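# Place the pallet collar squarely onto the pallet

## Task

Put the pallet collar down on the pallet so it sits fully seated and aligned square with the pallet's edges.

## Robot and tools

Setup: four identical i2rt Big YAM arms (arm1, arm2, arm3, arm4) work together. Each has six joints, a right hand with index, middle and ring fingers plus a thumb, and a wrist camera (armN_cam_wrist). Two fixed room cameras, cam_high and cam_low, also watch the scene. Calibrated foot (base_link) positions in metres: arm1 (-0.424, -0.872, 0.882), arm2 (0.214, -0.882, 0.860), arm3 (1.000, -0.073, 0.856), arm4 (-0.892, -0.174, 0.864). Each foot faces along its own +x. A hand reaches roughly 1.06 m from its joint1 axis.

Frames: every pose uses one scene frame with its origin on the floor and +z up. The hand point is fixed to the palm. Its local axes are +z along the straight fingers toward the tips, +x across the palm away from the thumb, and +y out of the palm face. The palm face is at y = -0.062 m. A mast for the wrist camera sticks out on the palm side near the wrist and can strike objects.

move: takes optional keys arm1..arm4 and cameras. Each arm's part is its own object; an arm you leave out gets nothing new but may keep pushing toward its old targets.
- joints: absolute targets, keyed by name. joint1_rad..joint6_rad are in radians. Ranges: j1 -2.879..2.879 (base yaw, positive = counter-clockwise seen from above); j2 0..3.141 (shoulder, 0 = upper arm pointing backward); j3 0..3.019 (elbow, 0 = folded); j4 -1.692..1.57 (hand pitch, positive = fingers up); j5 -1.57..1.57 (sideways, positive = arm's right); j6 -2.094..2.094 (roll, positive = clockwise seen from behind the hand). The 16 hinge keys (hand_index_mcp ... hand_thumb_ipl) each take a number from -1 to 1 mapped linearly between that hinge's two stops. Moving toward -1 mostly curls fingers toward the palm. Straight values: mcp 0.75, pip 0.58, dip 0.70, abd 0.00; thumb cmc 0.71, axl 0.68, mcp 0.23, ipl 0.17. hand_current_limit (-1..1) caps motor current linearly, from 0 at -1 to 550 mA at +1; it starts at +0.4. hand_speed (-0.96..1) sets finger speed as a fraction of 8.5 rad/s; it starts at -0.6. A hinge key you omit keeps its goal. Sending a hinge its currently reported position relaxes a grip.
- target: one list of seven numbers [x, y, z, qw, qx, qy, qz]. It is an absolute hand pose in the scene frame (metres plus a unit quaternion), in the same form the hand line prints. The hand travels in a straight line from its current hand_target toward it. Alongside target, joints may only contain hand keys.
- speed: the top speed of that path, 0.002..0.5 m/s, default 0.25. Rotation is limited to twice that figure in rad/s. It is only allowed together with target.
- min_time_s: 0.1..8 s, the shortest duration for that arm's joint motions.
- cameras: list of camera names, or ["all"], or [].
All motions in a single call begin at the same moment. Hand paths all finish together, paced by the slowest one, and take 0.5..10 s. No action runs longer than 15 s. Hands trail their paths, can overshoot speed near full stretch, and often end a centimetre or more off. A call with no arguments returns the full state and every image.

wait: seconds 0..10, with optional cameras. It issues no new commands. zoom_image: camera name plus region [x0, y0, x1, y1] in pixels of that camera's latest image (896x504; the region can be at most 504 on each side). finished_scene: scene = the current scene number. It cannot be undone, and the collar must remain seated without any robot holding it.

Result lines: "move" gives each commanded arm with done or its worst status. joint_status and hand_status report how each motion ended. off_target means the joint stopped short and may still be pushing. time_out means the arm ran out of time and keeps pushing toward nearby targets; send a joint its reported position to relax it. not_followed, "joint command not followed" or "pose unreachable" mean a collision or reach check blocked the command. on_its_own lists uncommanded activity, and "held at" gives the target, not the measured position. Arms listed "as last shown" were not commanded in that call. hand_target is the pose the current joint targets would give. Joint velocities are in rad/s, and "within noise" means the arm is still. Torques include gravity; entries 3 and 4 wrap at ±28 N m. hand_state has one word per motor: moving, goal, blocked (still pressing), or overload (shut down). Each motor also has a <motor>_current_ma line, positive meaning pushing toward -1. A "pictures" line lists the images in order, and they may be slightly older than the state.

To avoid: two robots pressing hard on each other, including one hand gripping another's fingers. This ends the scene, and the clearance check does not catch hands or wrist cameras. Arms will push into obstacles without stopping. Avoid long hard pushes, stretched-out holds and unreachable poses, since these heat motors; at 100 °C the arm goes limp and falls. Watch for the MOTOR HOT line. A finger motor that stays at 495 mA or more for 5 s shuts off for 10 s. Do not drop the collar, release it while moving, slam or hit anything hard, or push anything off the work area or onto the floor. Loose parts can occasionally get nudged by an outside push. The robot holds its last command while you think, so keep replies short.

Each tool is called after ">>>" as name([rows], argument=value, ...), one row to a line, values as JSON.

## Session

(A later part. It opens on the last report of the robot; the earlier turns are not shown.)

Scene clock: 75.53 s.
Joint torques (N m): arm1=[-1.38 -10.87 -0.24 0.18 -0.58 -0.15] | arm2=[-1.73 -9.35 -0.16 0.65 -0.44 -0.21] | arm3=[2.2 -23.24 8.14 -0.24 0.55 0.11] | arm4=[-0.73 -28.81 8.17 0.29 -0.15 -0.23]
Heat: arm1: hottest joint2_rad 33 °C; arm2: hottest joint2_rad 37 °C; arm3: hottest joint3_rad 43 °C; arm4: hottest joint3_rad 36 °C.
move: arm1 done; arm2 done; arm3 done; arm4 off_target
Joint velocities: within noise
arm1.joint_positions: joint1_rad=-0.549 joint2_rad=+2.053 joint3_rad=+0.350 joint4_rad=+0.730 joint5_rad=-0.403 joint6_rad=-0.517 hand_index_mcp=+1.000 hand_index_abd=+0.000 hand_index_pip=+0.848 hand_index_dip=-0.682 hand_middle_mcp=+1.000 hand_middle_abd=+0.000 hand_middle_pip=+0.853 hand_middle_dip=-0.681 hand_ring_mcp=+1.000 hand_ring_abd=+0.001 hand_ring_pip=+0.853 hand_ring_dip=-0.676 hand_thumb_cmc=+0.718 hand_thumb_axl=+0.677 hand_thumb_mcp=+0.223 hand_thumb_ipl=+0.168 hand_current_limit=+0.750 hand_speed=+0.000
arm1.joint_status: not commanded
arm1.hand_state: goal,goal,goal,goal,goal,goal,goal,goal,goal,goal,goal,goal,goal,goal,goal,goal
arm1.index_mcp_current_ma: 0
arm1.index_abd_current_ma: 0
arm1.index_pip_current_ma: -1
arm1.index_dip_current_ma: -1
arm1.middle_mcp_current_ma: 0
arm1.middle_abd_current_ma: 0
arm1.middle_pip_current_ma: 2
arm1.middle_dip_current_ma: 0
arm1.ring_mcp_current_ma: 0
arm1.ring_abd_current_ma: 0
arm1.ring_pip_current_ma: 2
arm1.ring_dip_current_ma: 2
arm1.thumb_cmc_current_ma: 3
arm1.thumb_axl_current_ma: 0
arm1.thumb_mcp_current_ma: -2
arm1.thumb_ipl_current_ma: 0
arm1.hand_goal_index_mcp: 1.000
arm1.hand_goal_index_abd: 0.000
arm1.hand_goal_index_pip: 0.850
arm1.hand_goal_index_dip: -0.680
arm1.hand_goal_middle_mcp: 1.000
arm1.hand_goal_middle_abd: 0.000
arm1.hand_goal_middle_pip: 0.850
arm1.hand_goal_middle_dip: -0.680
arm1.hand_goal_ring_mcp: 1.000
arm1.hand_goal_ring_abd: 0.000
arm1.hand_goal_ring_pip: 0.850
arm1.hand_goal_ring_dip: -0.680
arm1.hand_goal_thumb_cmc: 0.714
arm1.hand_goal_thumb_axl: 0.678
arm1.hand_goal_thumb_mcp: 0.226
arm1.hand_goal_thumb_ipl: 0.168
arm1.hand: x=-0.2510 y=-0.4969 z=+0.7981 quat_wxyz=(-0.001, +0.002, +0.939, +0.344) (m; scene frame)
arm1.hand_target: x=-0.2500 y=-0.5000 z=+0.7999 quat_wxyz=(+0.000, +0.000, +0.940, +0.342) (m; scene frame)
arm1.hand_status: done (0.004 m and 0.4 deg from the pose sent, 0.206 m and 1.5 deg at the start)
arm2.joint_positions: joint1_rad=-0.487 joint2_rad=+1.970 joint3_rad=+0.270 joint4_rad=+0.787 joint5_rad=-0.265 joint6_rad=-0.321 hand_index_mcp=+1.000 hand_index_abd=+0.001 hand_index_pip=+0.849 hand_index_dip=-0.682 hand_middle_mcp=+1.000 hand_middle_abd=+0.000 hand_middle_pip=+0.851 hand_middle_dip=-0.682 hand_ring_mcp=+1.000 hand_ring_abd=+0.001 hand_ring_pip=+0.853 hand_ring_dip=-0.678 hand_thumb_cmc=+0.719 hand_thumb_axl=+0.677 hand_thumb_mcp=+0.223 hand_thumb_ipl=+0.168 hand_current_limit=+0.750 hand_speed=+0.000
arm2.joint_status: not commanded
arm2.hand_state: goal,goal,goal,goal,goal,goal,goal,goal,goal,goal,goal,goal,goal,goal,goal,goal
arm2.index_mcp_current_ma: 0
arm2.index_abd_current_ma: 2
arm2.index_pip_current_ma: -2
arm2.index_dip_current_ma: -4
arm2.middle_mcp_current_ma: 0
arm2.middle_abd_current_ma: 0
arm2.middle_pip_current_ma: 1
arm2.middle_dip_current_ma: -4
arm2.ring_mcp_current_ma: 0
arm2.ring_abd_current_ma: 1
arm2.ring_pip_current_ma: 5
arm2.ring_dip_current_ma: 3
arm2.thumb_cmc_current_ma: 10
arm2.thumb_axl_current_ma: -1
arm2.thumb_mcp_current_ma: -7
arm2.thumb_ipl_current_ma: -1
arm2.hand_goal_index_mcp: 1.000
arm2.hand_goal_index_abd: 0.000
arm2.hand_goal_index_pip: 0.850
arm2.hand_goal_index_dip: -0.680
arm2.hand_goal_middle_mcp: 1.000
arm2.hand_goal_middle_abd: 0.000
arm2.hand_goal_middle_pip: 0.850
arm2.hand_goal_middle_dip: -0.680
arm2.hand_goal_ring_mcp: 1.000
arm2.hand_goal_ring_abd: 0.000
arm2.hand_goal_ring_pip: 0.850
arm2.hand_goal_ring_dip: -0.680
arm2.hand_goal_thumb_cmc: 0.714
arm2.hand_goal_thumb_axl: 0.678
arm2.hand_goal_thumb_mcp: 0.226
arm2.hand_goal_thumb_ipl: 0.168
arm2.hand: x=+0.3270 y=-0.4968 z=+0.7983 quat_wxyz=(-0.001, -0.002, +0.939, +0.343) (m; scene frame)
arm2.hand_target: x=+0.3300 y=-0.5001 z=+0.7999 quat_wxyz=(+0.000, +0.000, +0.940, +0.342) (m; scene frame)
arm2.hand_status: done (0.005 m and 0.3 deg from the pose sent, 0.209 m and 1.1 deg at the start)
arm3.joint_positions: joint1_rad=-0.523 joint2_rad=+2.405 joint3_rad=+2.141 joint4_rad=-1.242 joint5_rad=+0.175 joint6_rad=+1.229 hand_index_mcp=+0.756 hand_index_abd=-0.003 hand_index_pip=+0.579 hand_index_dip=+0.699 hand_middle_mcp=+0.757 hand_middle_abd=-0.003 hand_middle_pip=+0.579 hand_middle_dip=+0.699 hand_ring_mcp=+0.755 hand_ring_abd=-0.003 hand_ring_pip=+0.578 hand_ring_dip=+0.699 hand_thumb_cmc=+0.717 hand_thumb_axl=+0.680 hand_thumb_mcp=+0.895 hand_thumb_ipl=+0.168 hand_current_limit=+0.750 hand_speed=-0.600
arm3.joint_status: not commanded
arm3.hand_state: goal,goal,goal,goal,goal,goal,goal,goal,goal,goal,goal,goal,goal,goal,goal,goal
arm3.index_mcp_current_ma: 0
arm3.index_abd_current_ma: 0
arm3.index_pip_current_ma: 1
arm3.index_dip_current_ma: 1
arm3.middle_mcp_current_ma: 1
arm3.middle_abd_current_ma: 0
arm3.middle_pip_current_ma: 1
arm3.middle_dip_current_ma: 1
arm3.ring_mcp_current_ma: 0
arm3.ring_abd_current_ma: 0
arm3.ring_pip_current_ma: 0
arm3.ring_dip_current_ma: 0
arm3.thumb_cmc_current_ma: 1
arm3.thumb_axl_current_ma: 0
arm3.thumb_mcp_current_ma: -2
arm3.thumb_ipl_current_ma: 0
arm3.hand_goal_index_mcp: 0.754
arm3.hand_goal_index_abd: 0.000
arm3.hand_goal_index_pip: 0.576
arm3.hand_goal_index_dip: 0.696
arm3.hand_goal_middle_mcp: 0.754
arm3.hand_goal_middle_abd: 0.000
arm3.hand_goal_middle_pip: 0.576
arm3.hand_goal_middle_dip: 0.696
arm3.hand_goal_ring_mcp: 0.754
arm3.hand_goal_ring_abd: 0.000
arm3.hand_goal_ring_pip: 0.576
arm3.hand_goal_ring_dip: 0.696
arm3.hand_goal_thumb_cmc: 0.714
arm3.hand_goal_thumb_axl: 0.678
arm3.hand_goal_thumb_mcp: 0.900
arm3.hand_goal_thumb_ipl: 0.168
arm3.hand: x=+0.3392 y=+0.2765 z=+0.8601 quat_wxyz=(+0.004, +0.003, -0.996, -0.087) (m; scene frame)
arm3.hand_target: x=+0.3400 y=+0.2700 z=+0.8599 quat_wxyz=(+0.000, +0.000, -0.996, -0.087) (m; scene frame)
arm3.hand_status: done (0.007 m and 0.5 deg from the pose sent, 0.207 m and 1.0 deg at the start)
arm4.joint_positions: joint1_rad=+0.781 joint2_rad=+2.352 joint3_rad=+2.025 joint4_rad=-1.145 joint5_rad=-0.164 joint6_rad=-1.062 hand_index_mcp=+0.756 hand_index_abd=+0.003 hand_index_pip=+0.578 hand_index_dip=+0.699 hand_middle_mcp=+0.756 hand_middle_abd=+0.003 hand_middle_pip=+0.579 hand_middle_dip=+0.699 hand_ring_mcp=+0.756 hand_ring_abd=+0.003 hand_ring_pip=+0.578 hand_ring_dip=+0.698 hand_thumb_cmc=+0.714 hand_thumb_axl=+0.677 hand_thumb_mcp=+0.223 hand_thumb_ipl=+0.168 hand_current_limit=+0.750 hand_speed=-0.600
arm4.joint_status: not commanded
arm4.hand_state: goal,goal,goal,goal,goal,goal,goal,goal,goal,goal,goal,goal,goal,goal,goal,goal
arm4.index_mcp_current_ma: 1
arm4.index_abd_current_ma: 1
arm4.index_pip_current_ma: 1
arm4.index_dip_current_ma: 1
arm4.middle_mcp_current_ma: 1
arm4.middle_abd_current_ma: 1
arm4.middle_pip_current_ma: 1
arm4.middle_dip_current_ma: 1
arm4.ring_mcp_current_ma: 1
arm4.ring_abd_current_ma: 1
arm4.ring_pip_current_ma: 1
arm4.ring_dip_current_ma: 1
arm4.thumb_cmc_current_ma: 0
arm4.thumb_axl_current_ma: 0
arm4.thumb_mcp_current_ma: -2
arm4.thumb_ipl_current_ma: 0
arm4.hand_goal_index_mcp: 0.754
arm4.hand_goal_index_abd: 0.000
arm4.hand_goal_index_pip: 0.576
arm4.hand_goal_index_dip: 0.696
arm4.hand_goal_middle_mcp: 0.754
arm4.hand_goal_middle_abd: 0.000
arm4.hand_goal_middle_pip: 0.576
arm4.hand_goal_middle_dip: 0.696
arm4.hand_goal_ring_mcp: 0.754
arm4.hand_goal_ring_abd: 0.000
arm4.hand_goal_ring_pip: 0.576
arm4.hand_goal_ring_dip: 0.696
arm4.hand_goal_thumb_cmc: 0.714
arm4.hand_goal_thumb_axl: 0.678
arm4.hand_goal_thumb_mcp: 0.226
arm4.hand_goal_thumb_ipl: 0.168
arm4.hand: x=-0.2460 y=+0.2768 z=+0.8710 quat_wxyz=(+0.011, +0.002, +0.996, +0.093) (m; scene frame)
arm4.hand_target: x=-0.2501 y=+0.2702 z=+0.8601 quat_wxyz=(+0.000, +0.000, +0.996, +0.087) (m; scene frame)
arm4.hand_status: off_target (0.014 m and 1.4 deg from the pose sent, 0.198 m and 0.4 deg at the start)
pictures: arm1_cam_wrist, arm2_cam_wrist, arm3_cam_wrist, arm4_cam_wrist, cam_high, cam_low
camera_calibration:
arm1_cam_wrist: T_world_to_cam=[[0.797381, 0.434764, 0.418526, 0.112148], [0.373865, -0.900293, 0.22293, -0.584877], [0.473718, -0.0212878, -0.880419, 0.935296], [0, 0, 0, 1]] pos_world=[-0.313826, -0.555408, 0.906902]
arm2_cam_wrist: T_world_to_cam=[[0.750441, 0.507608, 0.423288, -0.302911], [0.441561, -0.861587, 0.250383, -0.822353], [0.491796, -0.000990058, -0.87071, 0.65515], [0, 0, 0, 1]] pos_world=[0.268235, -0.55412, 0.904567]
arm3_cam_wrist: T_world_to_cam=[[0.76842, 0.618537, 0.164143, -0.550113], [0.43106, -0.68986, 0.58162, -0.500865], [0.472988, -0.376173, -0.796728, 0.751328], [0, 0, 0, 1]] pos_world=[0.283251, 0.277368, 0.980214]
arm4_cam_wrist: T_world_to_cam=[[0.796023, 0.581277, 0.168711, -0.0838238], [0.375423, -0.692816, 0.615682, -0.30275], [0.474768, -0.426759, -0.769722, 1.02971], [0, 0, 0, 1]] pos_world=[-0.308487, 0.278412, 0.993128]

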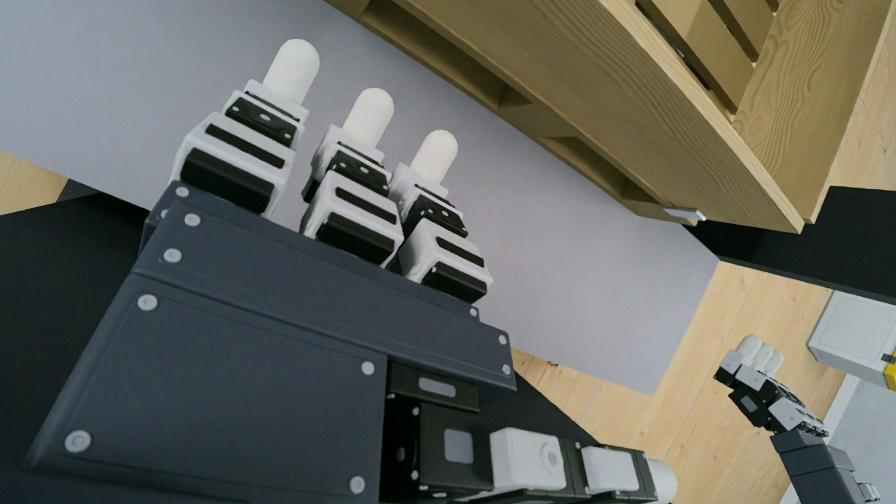

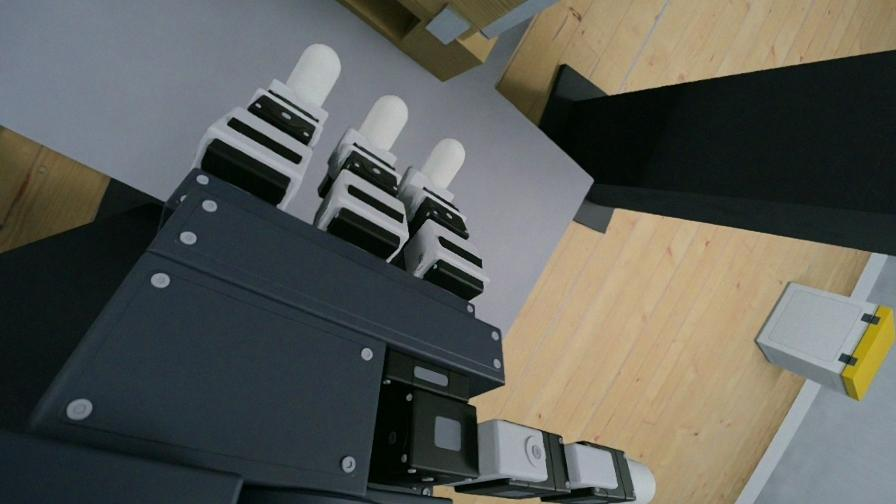

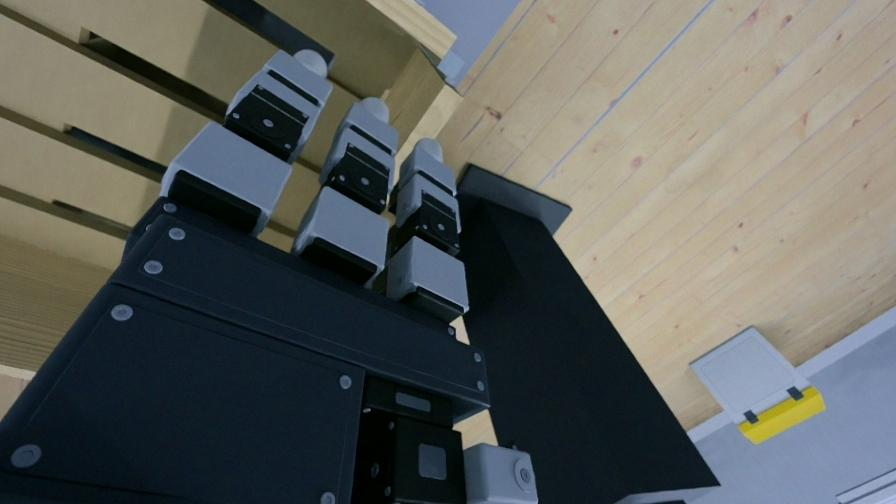

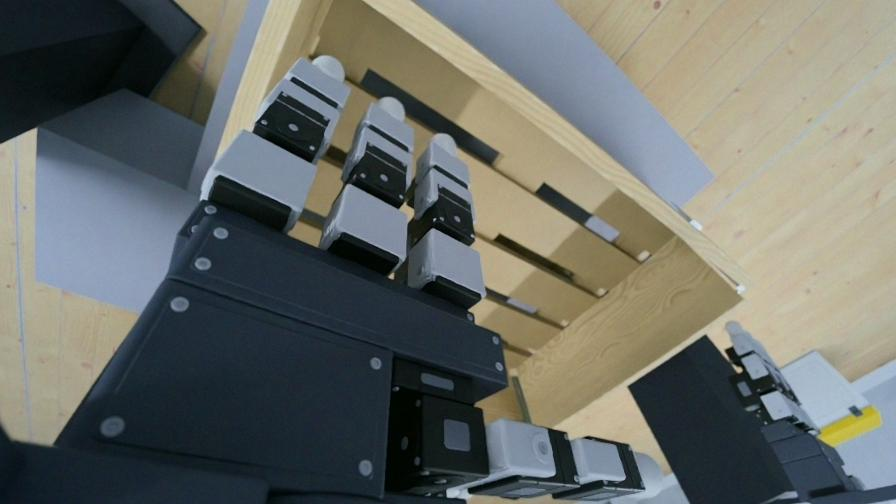

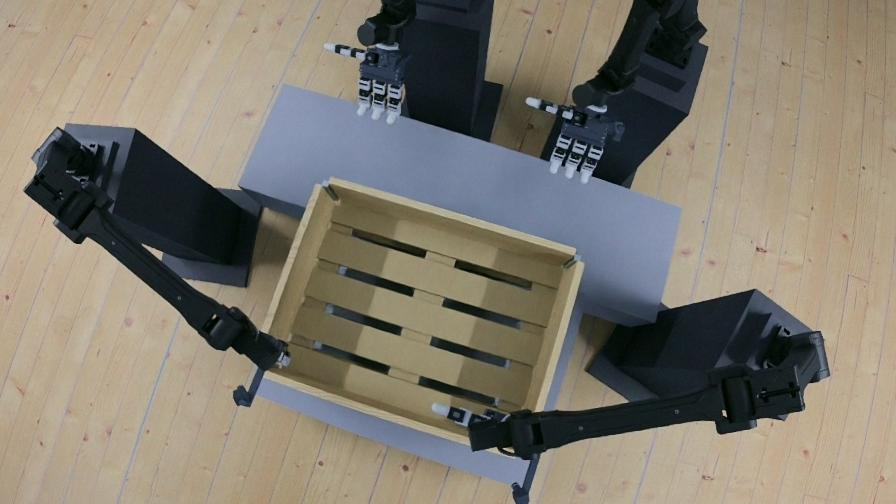

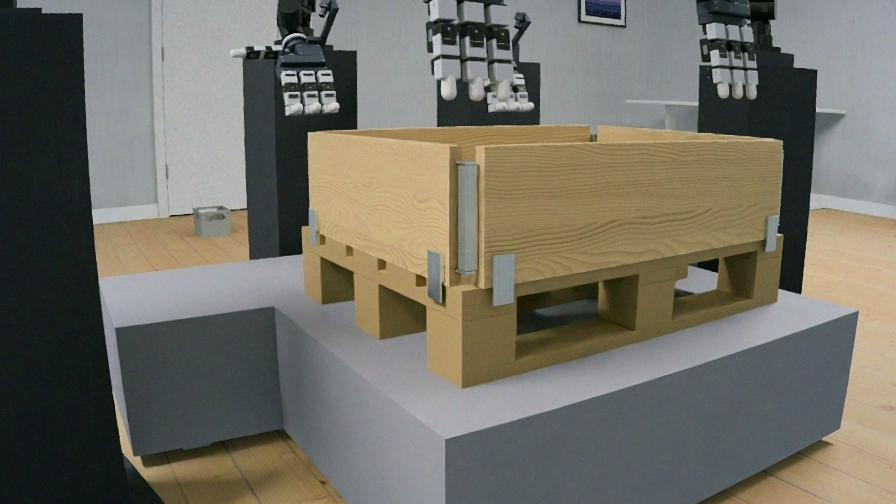

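>>> move(arm4={"target": [-0.60, -0.10, 0.98, 0.120, 0.820, 0.225, 0.513], "speed": 0.35}, arm3={"target": [0.68, 0.08, 0.98, 0.465, 0.149, -0.863, -0.129], "speed": 0.35}, arm1={"target": [-0.25, -0.58, 0.98, -0.275, 0.407, 0.757, 0.432], "speed": 0.35}, arm2={"target": [0.35, -0.58, 0.98, -0.341, 0.366, 0.767, 0.401], "speed": 0.35}, cameras=["arm2_cam_wrist", "arm1_cam_wrist", "arm3_cam_wrist", "arm4_cam_wrist", "cam_high", "cam_low"])

Scene clock: 80.63 s.
Joint torques (N m): arm1=[-1.2 -1.9 9.4 0.65 -0.46 0.14] | arm2=[-1.79 -1.08 11.92 0.72 -0.75 -0.01] | arm3=[1.61 -1.38 8.46 1.36 -0.03 -0.3] | arm4=[1.49 -3.19 10.03 1.32 0.47 -0.03]
Heat: arm1: hottest joint2_rad 33 °C; arm2: hottest joint2_rad 36 °C; arm3: hottest joint3_rad 43 °C; arm4: hottest joint3_rad 35 °C.
move: arm1 done; arm2 off_target; arm3 done; arm4 off_target
Joint velocities: within noise
arm1.joint_positions: joint1_rad=-0.580 joint2_rad=+0.801 joint3_rad=+0.100 joint4_rad=+0.063 joint5_rad=-0.654 joint6_rad=+0.621 hand_index_mcp=+1.000 hand_index_abd=+0.000 hand_index_pip=+0.848 hand_index_dip=-0.682 hand_middle_mcp=+1.000 hand_middle_abd=+0.000 hand_middle_pip=+0.853 hand_middle_dip=-0.681 hand_ring_mcp=+1.000 hand_ring_abd=+0.001 hand_ring_pip=+0.853 hand_ring_dip=-0.677 hand_thumb_cmc=+0.718 hand_thumb_axl=+0.677 hand_thumb_mcp=+0.223 hand_thumb_ipl=+0.168 hand_current_limit=+0.750 hand_speed=+0.000
arm1.joint_status: not commanded
arm1.hand_state: goal,goal,goal,goal,goal,goal,goal,goal,goal,goal,goal,goal,goal,goal,goal,goal
arm1.index_mcp_current_ma: 0
arm1.index_abd_current_ma: 0
arm1.index_pip_current_ma: -1
arm1.index_dip_current_ma: -1
arm1.middle_mcp_current_ma: 0
arm1.middle_abd_current_ma: 0
arm1.middle_pip_current_ma: 2
arm1.middle_dip_current_ma: 0
arm1.ring_mcp_current_ma: 0
arm1.ring_abd_current_ma: 0
arm1.ring_pip_current_ma: 2
arm1.ring_dip_current_ma: 2
arm1.thumb_cmc_current_ma: 3
arm1.thumb_axl_current_ma: 0
arm1.thumb_mcp_current_ma: -2
arm1.thumb_ipl_current_ma: 0
arm1.hand_goal_index_mcp: 1.000
arm1.hand_goal_index_abd: 0.000
arm1.hand_goal_index_pip: 0.850
arm1.hand_goal_index_dip: -0.680
arm1.hand_goal_middle_mcp: 1.000
arm1.hand_goal_middle_abd: 0.000
arm1.hand_goal_middle_pip: 0.850
arm1.hand_goal_middle_dip: -0.680
arm1.hand_goal_ring_mcp: 1.000
arm1.hand_goal_ring_abd: 0.000
arm1.hand_goal_ring_pip: 0.850
arm1.hand_goal_ring_dip: -0.680
arm1.hand_goal_thumb_cmc: 0.714
arm1.hand_goal_thumb_axl: 0.678
arm1.hand_goal_thumb_mcp: 0.226
arm1.hand_goal_thumb_ipl: 0.168
arm1.hand: x=-0.2539 y=-0.5784 z=+0.9781 quat_wxyz=(-0.274, +0.397, +0.762, +0.432) (m; scene frame)
arm1.hand_target: x=-0.2500 y=-0.5800 z=+0.9799 quat_wxyz=(-0.275, +0.407, +0.757, +0.432) (m; scene frame)
arm1.hand_status: done (0.005 m and 1.2 deg from the pose sent, 0.200 m and 61.3 deg at the start)
arm2.joint_positions: joint1_rad=-0.709 joint2_rad=+0.663 joint3_rad=+0.125 joint4_rad=-0.162 joint5_rad=-0.779 joint6_rad=+0.628 hand_index_mcp=+1.000 hand_index_abd=+0.001 hand_index_pip=+0.849 hand_index_dip=-0.682 hand_middle_mcp=+1.000 hand_middle_abd=+0.000 hand_middle_pip=+0.851 hand_middle_dip=-0.682 hand_ring_mcp=+1.000 hand_ring_abd=+0.001 hand_ring_pip=+0.853 hand_ring_dip=-0.678 hand_thumb_cmc=+0.719 hand_thumb_axl=+0.677 hand_thumb_mcp=+0.223 hand_thumb_ipl=+0.168 hand_current_limit=+0.750 hand_speed=+0.000
arm2.joint_status: not commanded
arm2.hand_state: goal,goal,goal,goal,goal,goal,goal,goal,goal,goal,goal,goal,goal,goal,goal,goal
arm2.index_mcp_current_ma: 0
arm2.index_abd_current_ma: 2
arm2.index_pip_current_ma: -2
arm2.index_dip_current_ma: -4
arm2.middle_mcp_current_ma: 0
arm2.middle_abd_current_ma: 0
arm2.middle_pip_current_ma: 1
arm2.middle_dip_current_ma: -4
arm2.ring_mcp_current_ma: 0
arm2.ring_abd_current_ma: 1
arm2.ring_pip_current_ma: 5
arm2.ring_dip_current_ma: 3
arm2.thumb_cmc_current_ma: 10
arm2.thumb_axl_current_ma: -1
arm2.thumb_mcp_current_ma: -7
arm2.thumb_ipl_current_ma: -1
arm2.hand_goal_index_mcp: 1.000
arm2.hand_goal_index_abd: 0.000
arm2.hand_goal_index_pip: 0.850
arm2.hand_goal_index_dip: -0.680
arm2.hand_goal_middle_mcp: 1.000
arm2.hand_goal_middle_abd: 0.000
arm2.hand_goal_middle_pip: 0.850
arm2.hand_goal_middle_dip: -0.680
arm2.hand_goal_ring_mcp: 1.000
arm2.hand_goal_ring_abd: 0.000
arm2.hand_goal_ring_pip: 0.850
arm2.hand_goal_ring_dip: -0.680
arm2.hand_goal_thumb_cmc: 0.714
arm2.hand_goal_thumb_axl: 0.678
arm2.hand_goal_thumb_mcp: 0.226
arm2.hand_goal_thumb_ipl: 0.168
arm2.hand: x=+0.3420 y=-0.5835 z=+0.9667 quat_wxyz=(-0.342, +0.364, +0.773, +0.392) (m; scene frame)
arm2.hand_target: x=+0.3498 y=-0.5802 z=+0.9801 quat_wxyz=(-0.341, +0.366, +0.767, +0.401) (m; scene frame)
arm2.hand_status: off_target (0.016 m and 1.3 deg from the pose sent, 0.201 m and 61.8 deg at the start)
arm3.joint_positions: joint1_rad=-0.476 joint2_rad=+0.758 joint3_rad=+0.220 joint4_rad=-0.028 joint5_rad=-0.138 joint6_rad=+1.041 hand_index_mcp=+0.756 hand_index_abd=+0.000 hand_index_pip=+0.579 hand_index_dip=+0.699 hand_middle_mcp=+0.757 hand_middle_abd=+0.000 hand_middle_pip=+0.579 hand_middle_dip=+0.699 hand_ring_mcp=+0.755 hand_ring_abd=+0.000 hand_ring_pip=+0.578 hand_ring_dip=+0.699 hand_thumb_cmc=+0.717 hand_thumb_axl=+0.679 hand_thumb_mcp=+0.895 hand_thumb_ipl=+0.168 hand_current_limit=+0.750 hand_speed=-0.600
arm3.joint_status: not commanded
arm3.hand_state: goal,goal,goal,goal,goal,goal,goal,goal,goal,goal,goal,goal,goal,goal,goal,goal
arm3.index_mcp_current_ma: 0
arm3.index_abd_current_ma: 0
arm3.index_pip_current_ma: 1
arm3.index_dip_current_ma: 1
arm3.middle_mcp_current_ma: 1
arm3.middle_abd_current_ma: 0
arm3.middle_pip_current_ma: 1
arm3.middle_dip_current_ma: 1
arm3.ring_mcp_current_ma: 0
arm3.ring_abd_current_ma: 0
arm3.ring_pip_current_ma: 0
arm3.ring_dip_current_ma: 0
arm3.thumb_cmc_current_ma: 1
arm3.thumb_axl_current_ma: 0
arm3.thumb_mcp_current_ma: -2
arm3.thumb_ipl_current_ma: 0
arm3.hand_goal_index_mcp: 0.754
arm3.hand_goal_index_abd: 0.000
arm3.hand_goal_index_pip: 0.576
arm3.hand_goal_index_dip: 0.696
arm3.hand_goal_middle_mcp: 0.754
arm3.hand_goal_middle_abd: 0.000
arm3.hand_goal_middle_pip: 0.576
arm3.hand_goal_middle_dip: 0.696
arm3.hand_goal_ring_mcp: 0.754
arm3.hand_goal_ring_abd: 0.000
arm3.hand_goal_ring_pip: 0.576
arm3.hand_goal_ring_dip: 0.696
arm3.hand_goal_thumb_cmc: 0.714
arm3.hand_goal_thumb_axl: 0.678
arm3.hand_goal_thumb_mcp: 0.900
arm3.hand_goal_thumb_ipl: 0.168
arm3.hand: x=+0.6800 y=+0.0842 z=+0.9809 quat_wxyz=(+0.467, +0.138, -0.863, -0.130) (m; scene frame)
arm3.hand_target: x=+0.6800 y=+0.0801 z=+0.9800 quat_wxyz=(+0.465, +0.149, -0.863, -0.129) (m; scene frame)
arm3.hand_status: done (0.004 m and 1.3 deg from the pose sent, 0.411 m and 58.3 deg at the start)
arm4.joint_positions: joint1_rad=+1.156 joint2_rad=+0.965 joint3_rad=+0.186 joint4_rad=+0.104 joint5_rad=+0.724 joint6_rad=+1.533 hand_index_mcp=+0.758 hand_index_abd=+0.003 hand_index_pip=+0.578 hand_index_dip=+0.699 hand_middle_mcp=+0.757 hand_middle_abd=+0.003 hand_middle_pip=+0.579 hand_middle_dip=+0.699 hand_ring_mcp=+0.757 hand_ring_abd=+0.003 hand_ring_pip=+0.578 hand_ring_dip=+0.698 hand_thumb_cmc=+0.718 hand_thumb_axl=+0.677 hand_thumb_mcp=+0.223 hand_thumb_ipl=+0.168 hand_current_limit=+0.750 hand_speed=-0.600
arm4.joint_status: not commanded
arm4.hand_state: goal,goal,goal,goal,goal,goal,goal,goal,goal,goal,goal,goal,goal,goal,goal,goal
arm4.index_mcp_current_ma: 2
arm4.index_abd_current_ma: 1
arm4.index_pip_current_ma: 1
arm4.index_dip_current_ma: 1
arm4.middle_mcp_current_ma: 1
arm4.middle_abd_current_ma: 1
arm4.middle_pip_current_ma: 1
arm4.middle_dip_current_ma: 1
arm4.ring_mcp_current_ma: 2
arm4.ring_abd_current_ma: 1
arm4.ring_pip_current_ma: 1
arm4.ring_dip_current_ma: 1
arm4.thumb_cmc_current_ma: 2
arm4.thumb_axl_current_ma: 0
arm4.thumb_mcp_current_ma: -2
arm4.thumb_ipl_current_ma: 0
arm4.hand_goal_index_mcp: 0.754
arm4.hand_goal_index_abd: 0.000
arm4.hand_goal_index_pip: 0.576
arm4.hand_goal_index_dip: 0.696
arm4.hand_goal_middle_mcp: 0.754
arm4.hand_goal_middle_abd: 0.000
arm4.hand_goal_middle_pip: 0.576
arm4.hand_goal_middle_dip: 0.696
arm4.hand_goal_ring_mcp: 0.754
arm4.hand_goal_ring_abd: 0.000
arm4.hand_goal_ring_pip: 0.576
arm4.hand_goal_ring_dip: 0.696
arm4.hand_goal_thumb_cmc: 0.714
arm4.hand_goal_thumb_axl: 0.678
arm4.hand_goal_thumb_mcp: 0.226
arm4.hand_goal_thumb_ipl: 0.168
arm4.hand: x=-0.6035 y=-0.1085 z=+0.9724 quat_wxyz=(+0.132, +0.821, +0.232, +0.505) (m; scene frame)
arm4.hand_target: x=-0.6001 y=-0.1001 z=+0.9800 quat_wxyz=(+0.120, +0.820, +0.225, +0.513) (m; scene frame)
arm4.hand_status: off_target (0.012 m and 1.9 deg from the pose sent, 0.528 m and 148.1 deg at the start)
pictures: arm1_cam_wrist, arm2_cam_wrist, arm3_cam_wrist, arm4_cam_wrist, cam_high, cam_low
camera_calibration:
arm1_cam_wrist: T_world_to_cam=[[0.937614, -0.138381, -0.318952, 0.500052], [-0.199034, -0.96582, -0.166063, -0.500144], [-0.28507, 0.219186, -0.933109, 1.09138], [0, 0, 0, 1]] pos_world=[-0.257283, -0.653065, 1.09481]
arm2_cam_wrist: T_world_to_cam=[[0.923465, 0.0624145, -0.378572, 0.114709], [-0.01171, -0.981636, -0.190405, -0.434796], [-0.383504, 0.180266, -0.905775, 1.23336], [0, 0, 0, 1]] pos_world=[0.361978, -0.656304, 1.07779]
arm3_cam_wrist: T_world_to_cam=[[0.381442, 0.859973, -0.339041, 0.0234225], [0.876642, -0.452885, -0.162462, -0.443808], [-0.293259, -0.235248, -0.926638, 1.2507], [0, 0, 0, 1]] pos_world=[0.746905, 0.0730876, 1.09478]
arm4_cam_wrist: T_world_to_cam=[[-0.191872, -0.928084, -0.319133, 0.122031], [-0.935415, 0.27133, -0.226669, -0.365301], [0.296958, 0.25503, -0.920204, 1.22602], [0, 0, 0, 1]] pos_world=[-0.68237, -0.100299, 1.08433]

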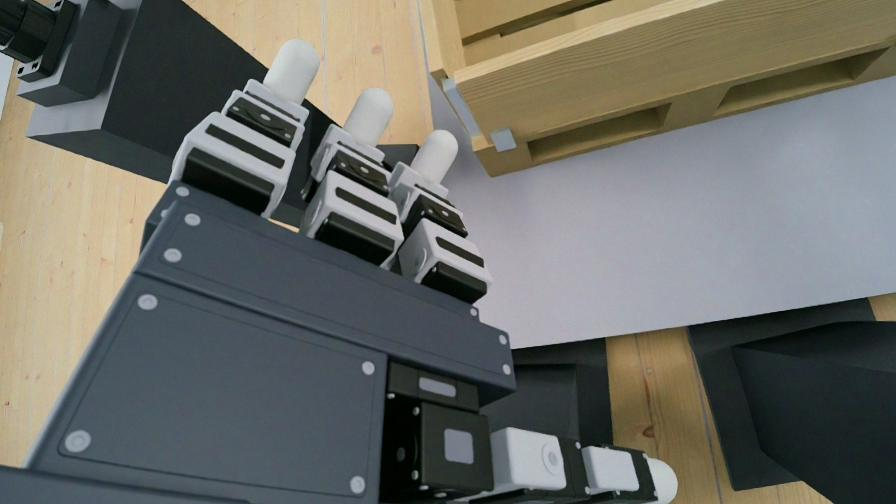

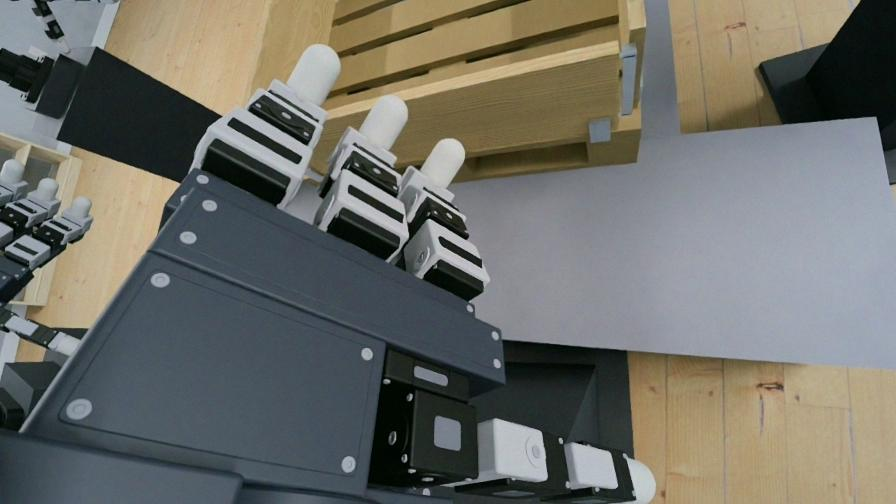

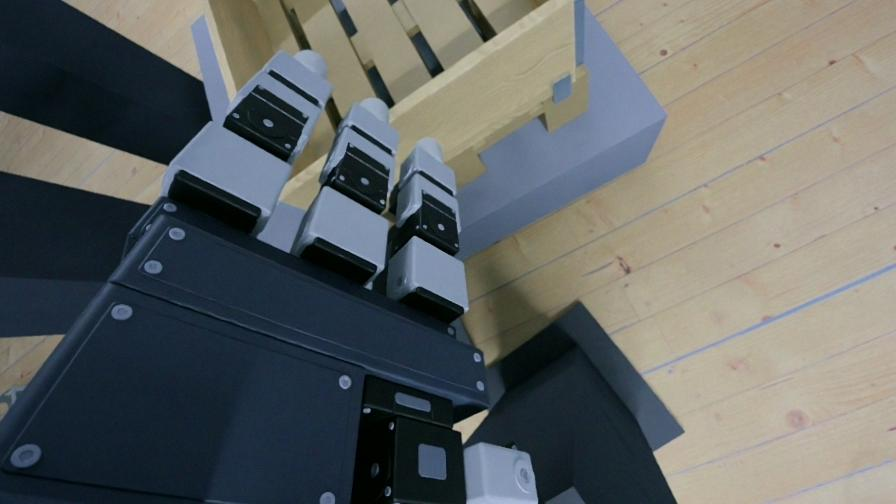

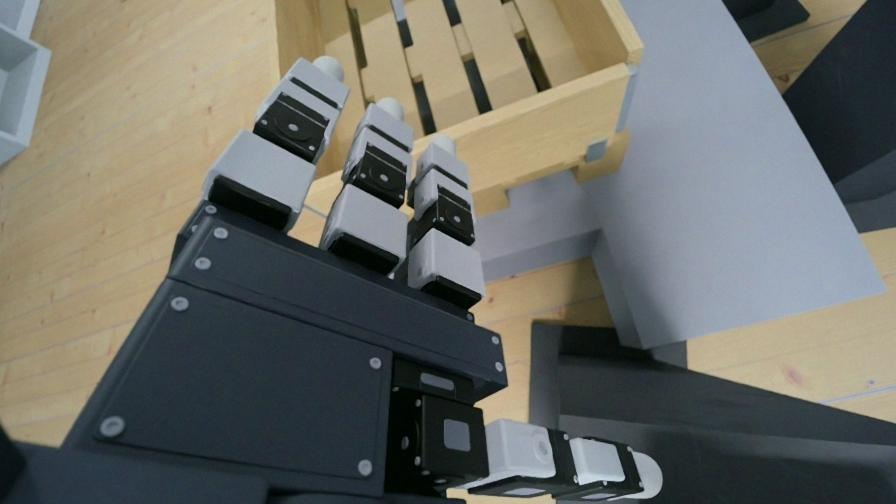

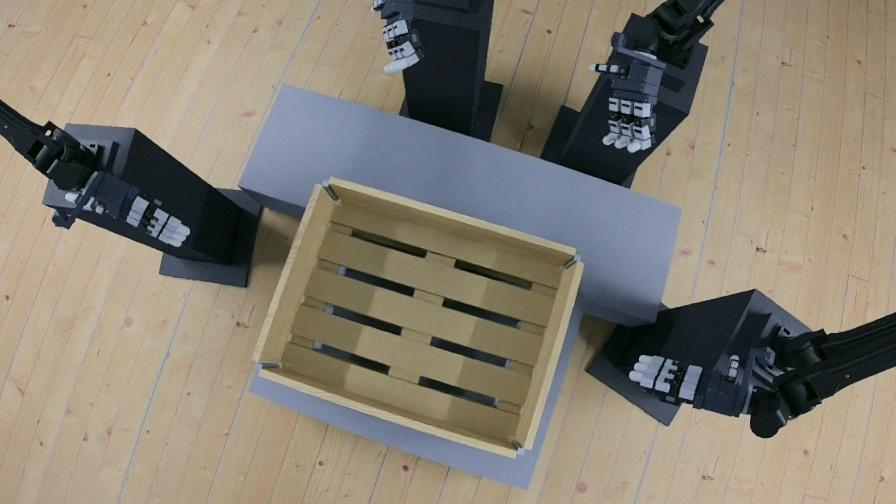

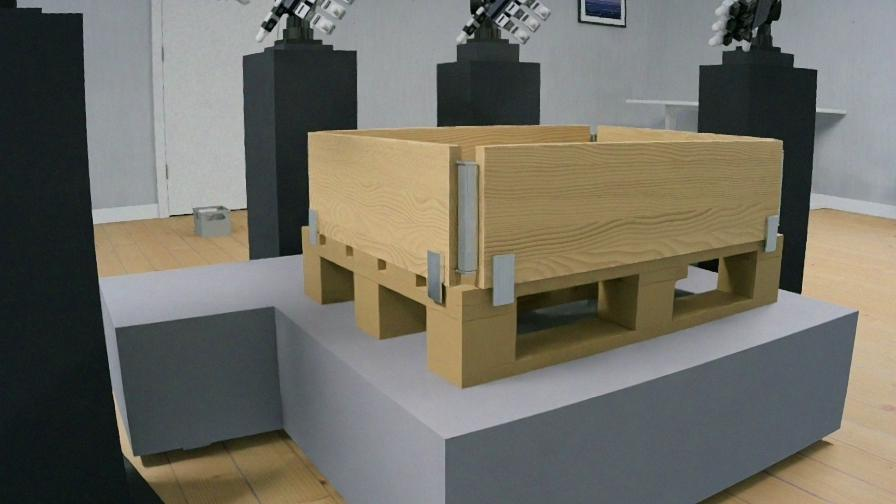

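>>> zoom_image(camera="cam_high", region=[230, 160, 610, 470])

>>> zoom_image(camera="arm1_cam_wrist", region=[420, 0, 896, 200])

>>> zoom_image(camera="arm2_cam_wrist", region=[440, 0, 700, 200])

>>> zoom_image(camera="arm3_cam_wrist", region=[400, 0, 640, 200])

>>> zoom_image(camera="arm4_cam_wrist", region=[440, 40, 680, 240])

>>> zoom_image(camera="cam_low", region=[280, 110, 820, 400])

Scaled by 1.326 from the camera's 896x504 image, which has a finer 1280x720 frame.

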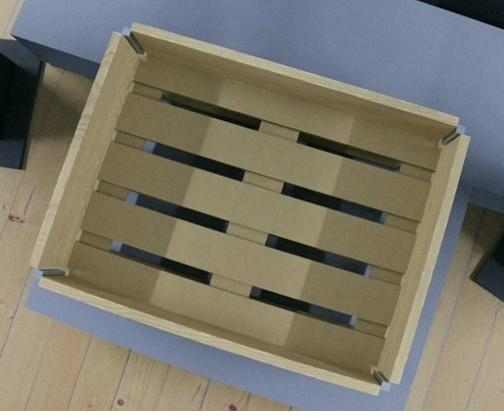

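Scaled by 1.059 from the camera's 896x504 image, which has a finer 1280x720 frame.

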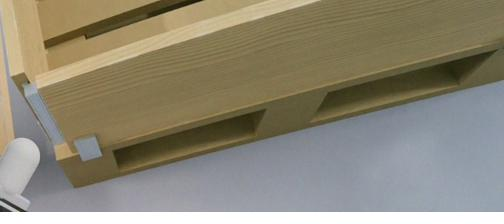

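Scaled by 1.938 from the camera's 896x504 image, which has a finer 1280x720 frame.

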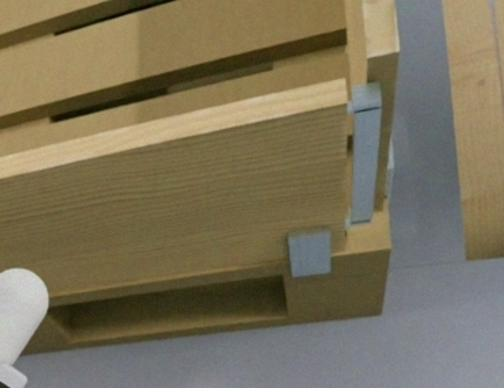

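Scaled by 2.100 from the camera's 896x504 image, which has a finer 1280x720 frame.

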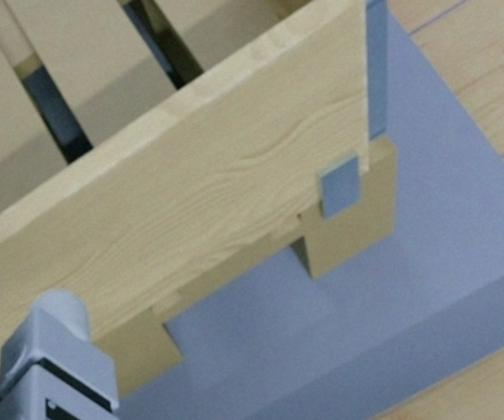

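Scaled by 2.100 from the camera's 896x504 image, which has a finer 1280x720 frame.

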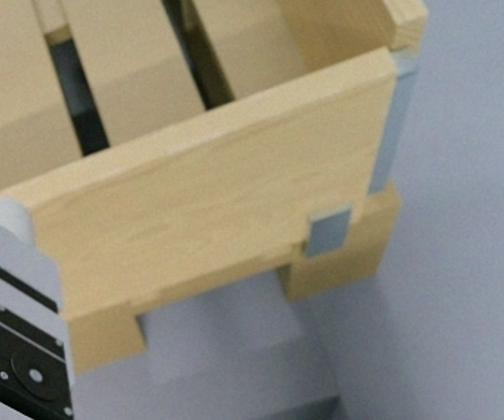

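Region (280, 110, 820, 400) is 540x290 pixels. A region can be at most 504 by 504 pixels.

>>> zoom_image(camera="arm1_cam_wrist", region=[440, 60, 640, 200])

>>> zoom_image(camera="arm1_cam_wrist", region=[640, 20, 896, 160])

>>> zoom_image(camera="arm2_cam_wrist", region=[540, 60, 680, 190])

>>> zoom_image(camera="arm3_cam_wrist", region=[500, 40, 620, 160])

>>> zoom_image(camera="arm4_cam_wrist", region=[540, 80, 660, 200])

>>> zoom_image(camera="cam_low", region=[640, 180, 820, 320])

>>> zoom_image(camera="cam_low", region=[290, 180, 470, 320])

Scaled by 2.520 from the camera's 896x504 image, which has a finer 1280x720 frame.

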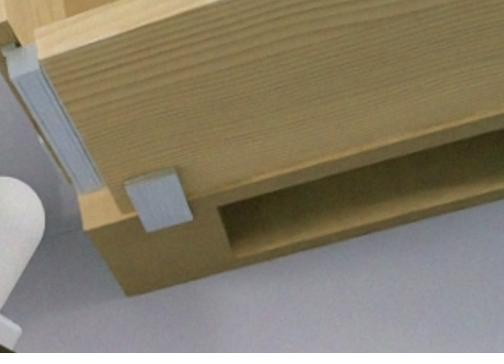

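Scaled by 1.969 from the camera's 896x504 image, which has a finer 1280x720 frame.

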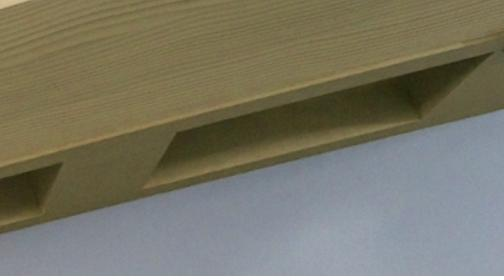

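Scaled by 3.600 from the camera's 896x504 image, which has a finer 1280x720 frame.

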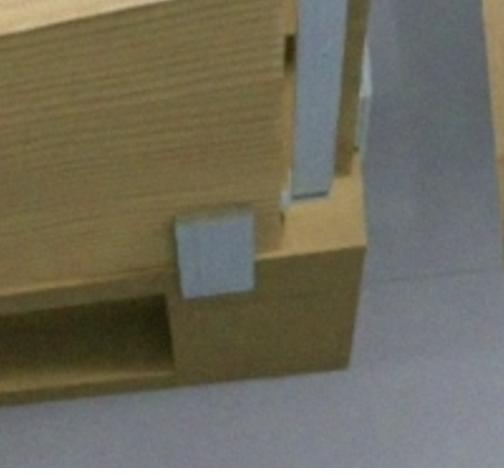

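Scaled by 4.200 from the camera's 896x504 image, which has a finer 1280x720 frame.

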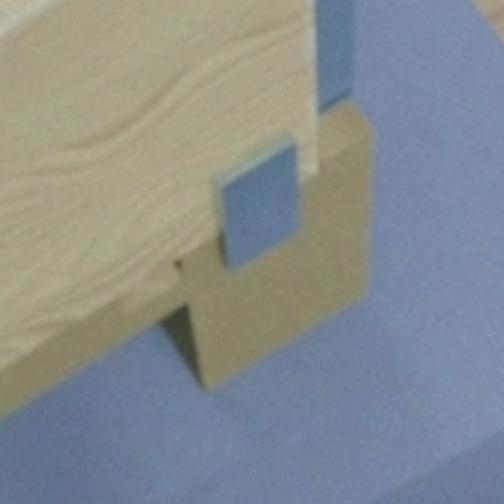

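Scaled by 4.200 from the camera's 896x504 image, which has a finer 1280x720 frame.

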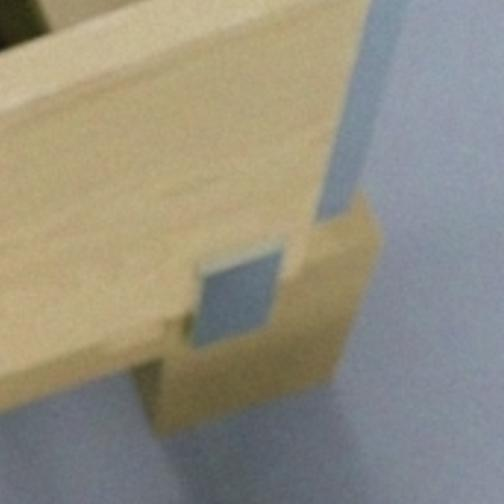

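Scaled by 2.800 from the camera's 896x504 image, which has a finer 1280x720 frame.

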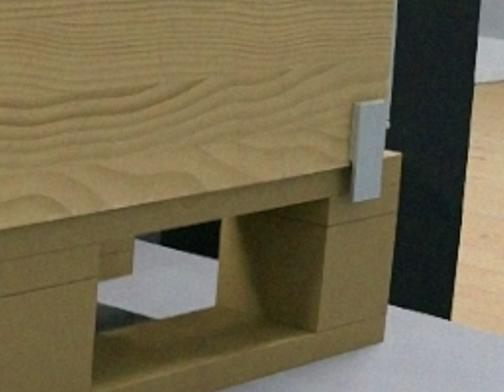

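Scaled by 2.800 from the camera's 896x504 image, which has a finer 1280x720 frame.

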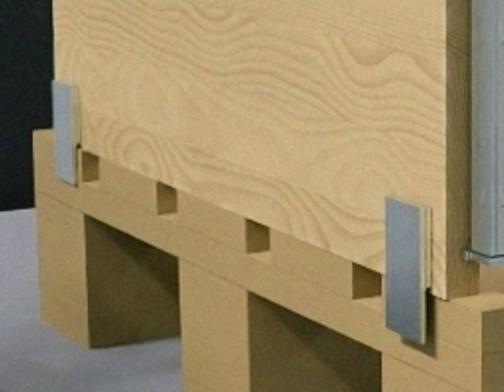

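>>> finished_scene(scene=2)

The scene is finished: the task was done.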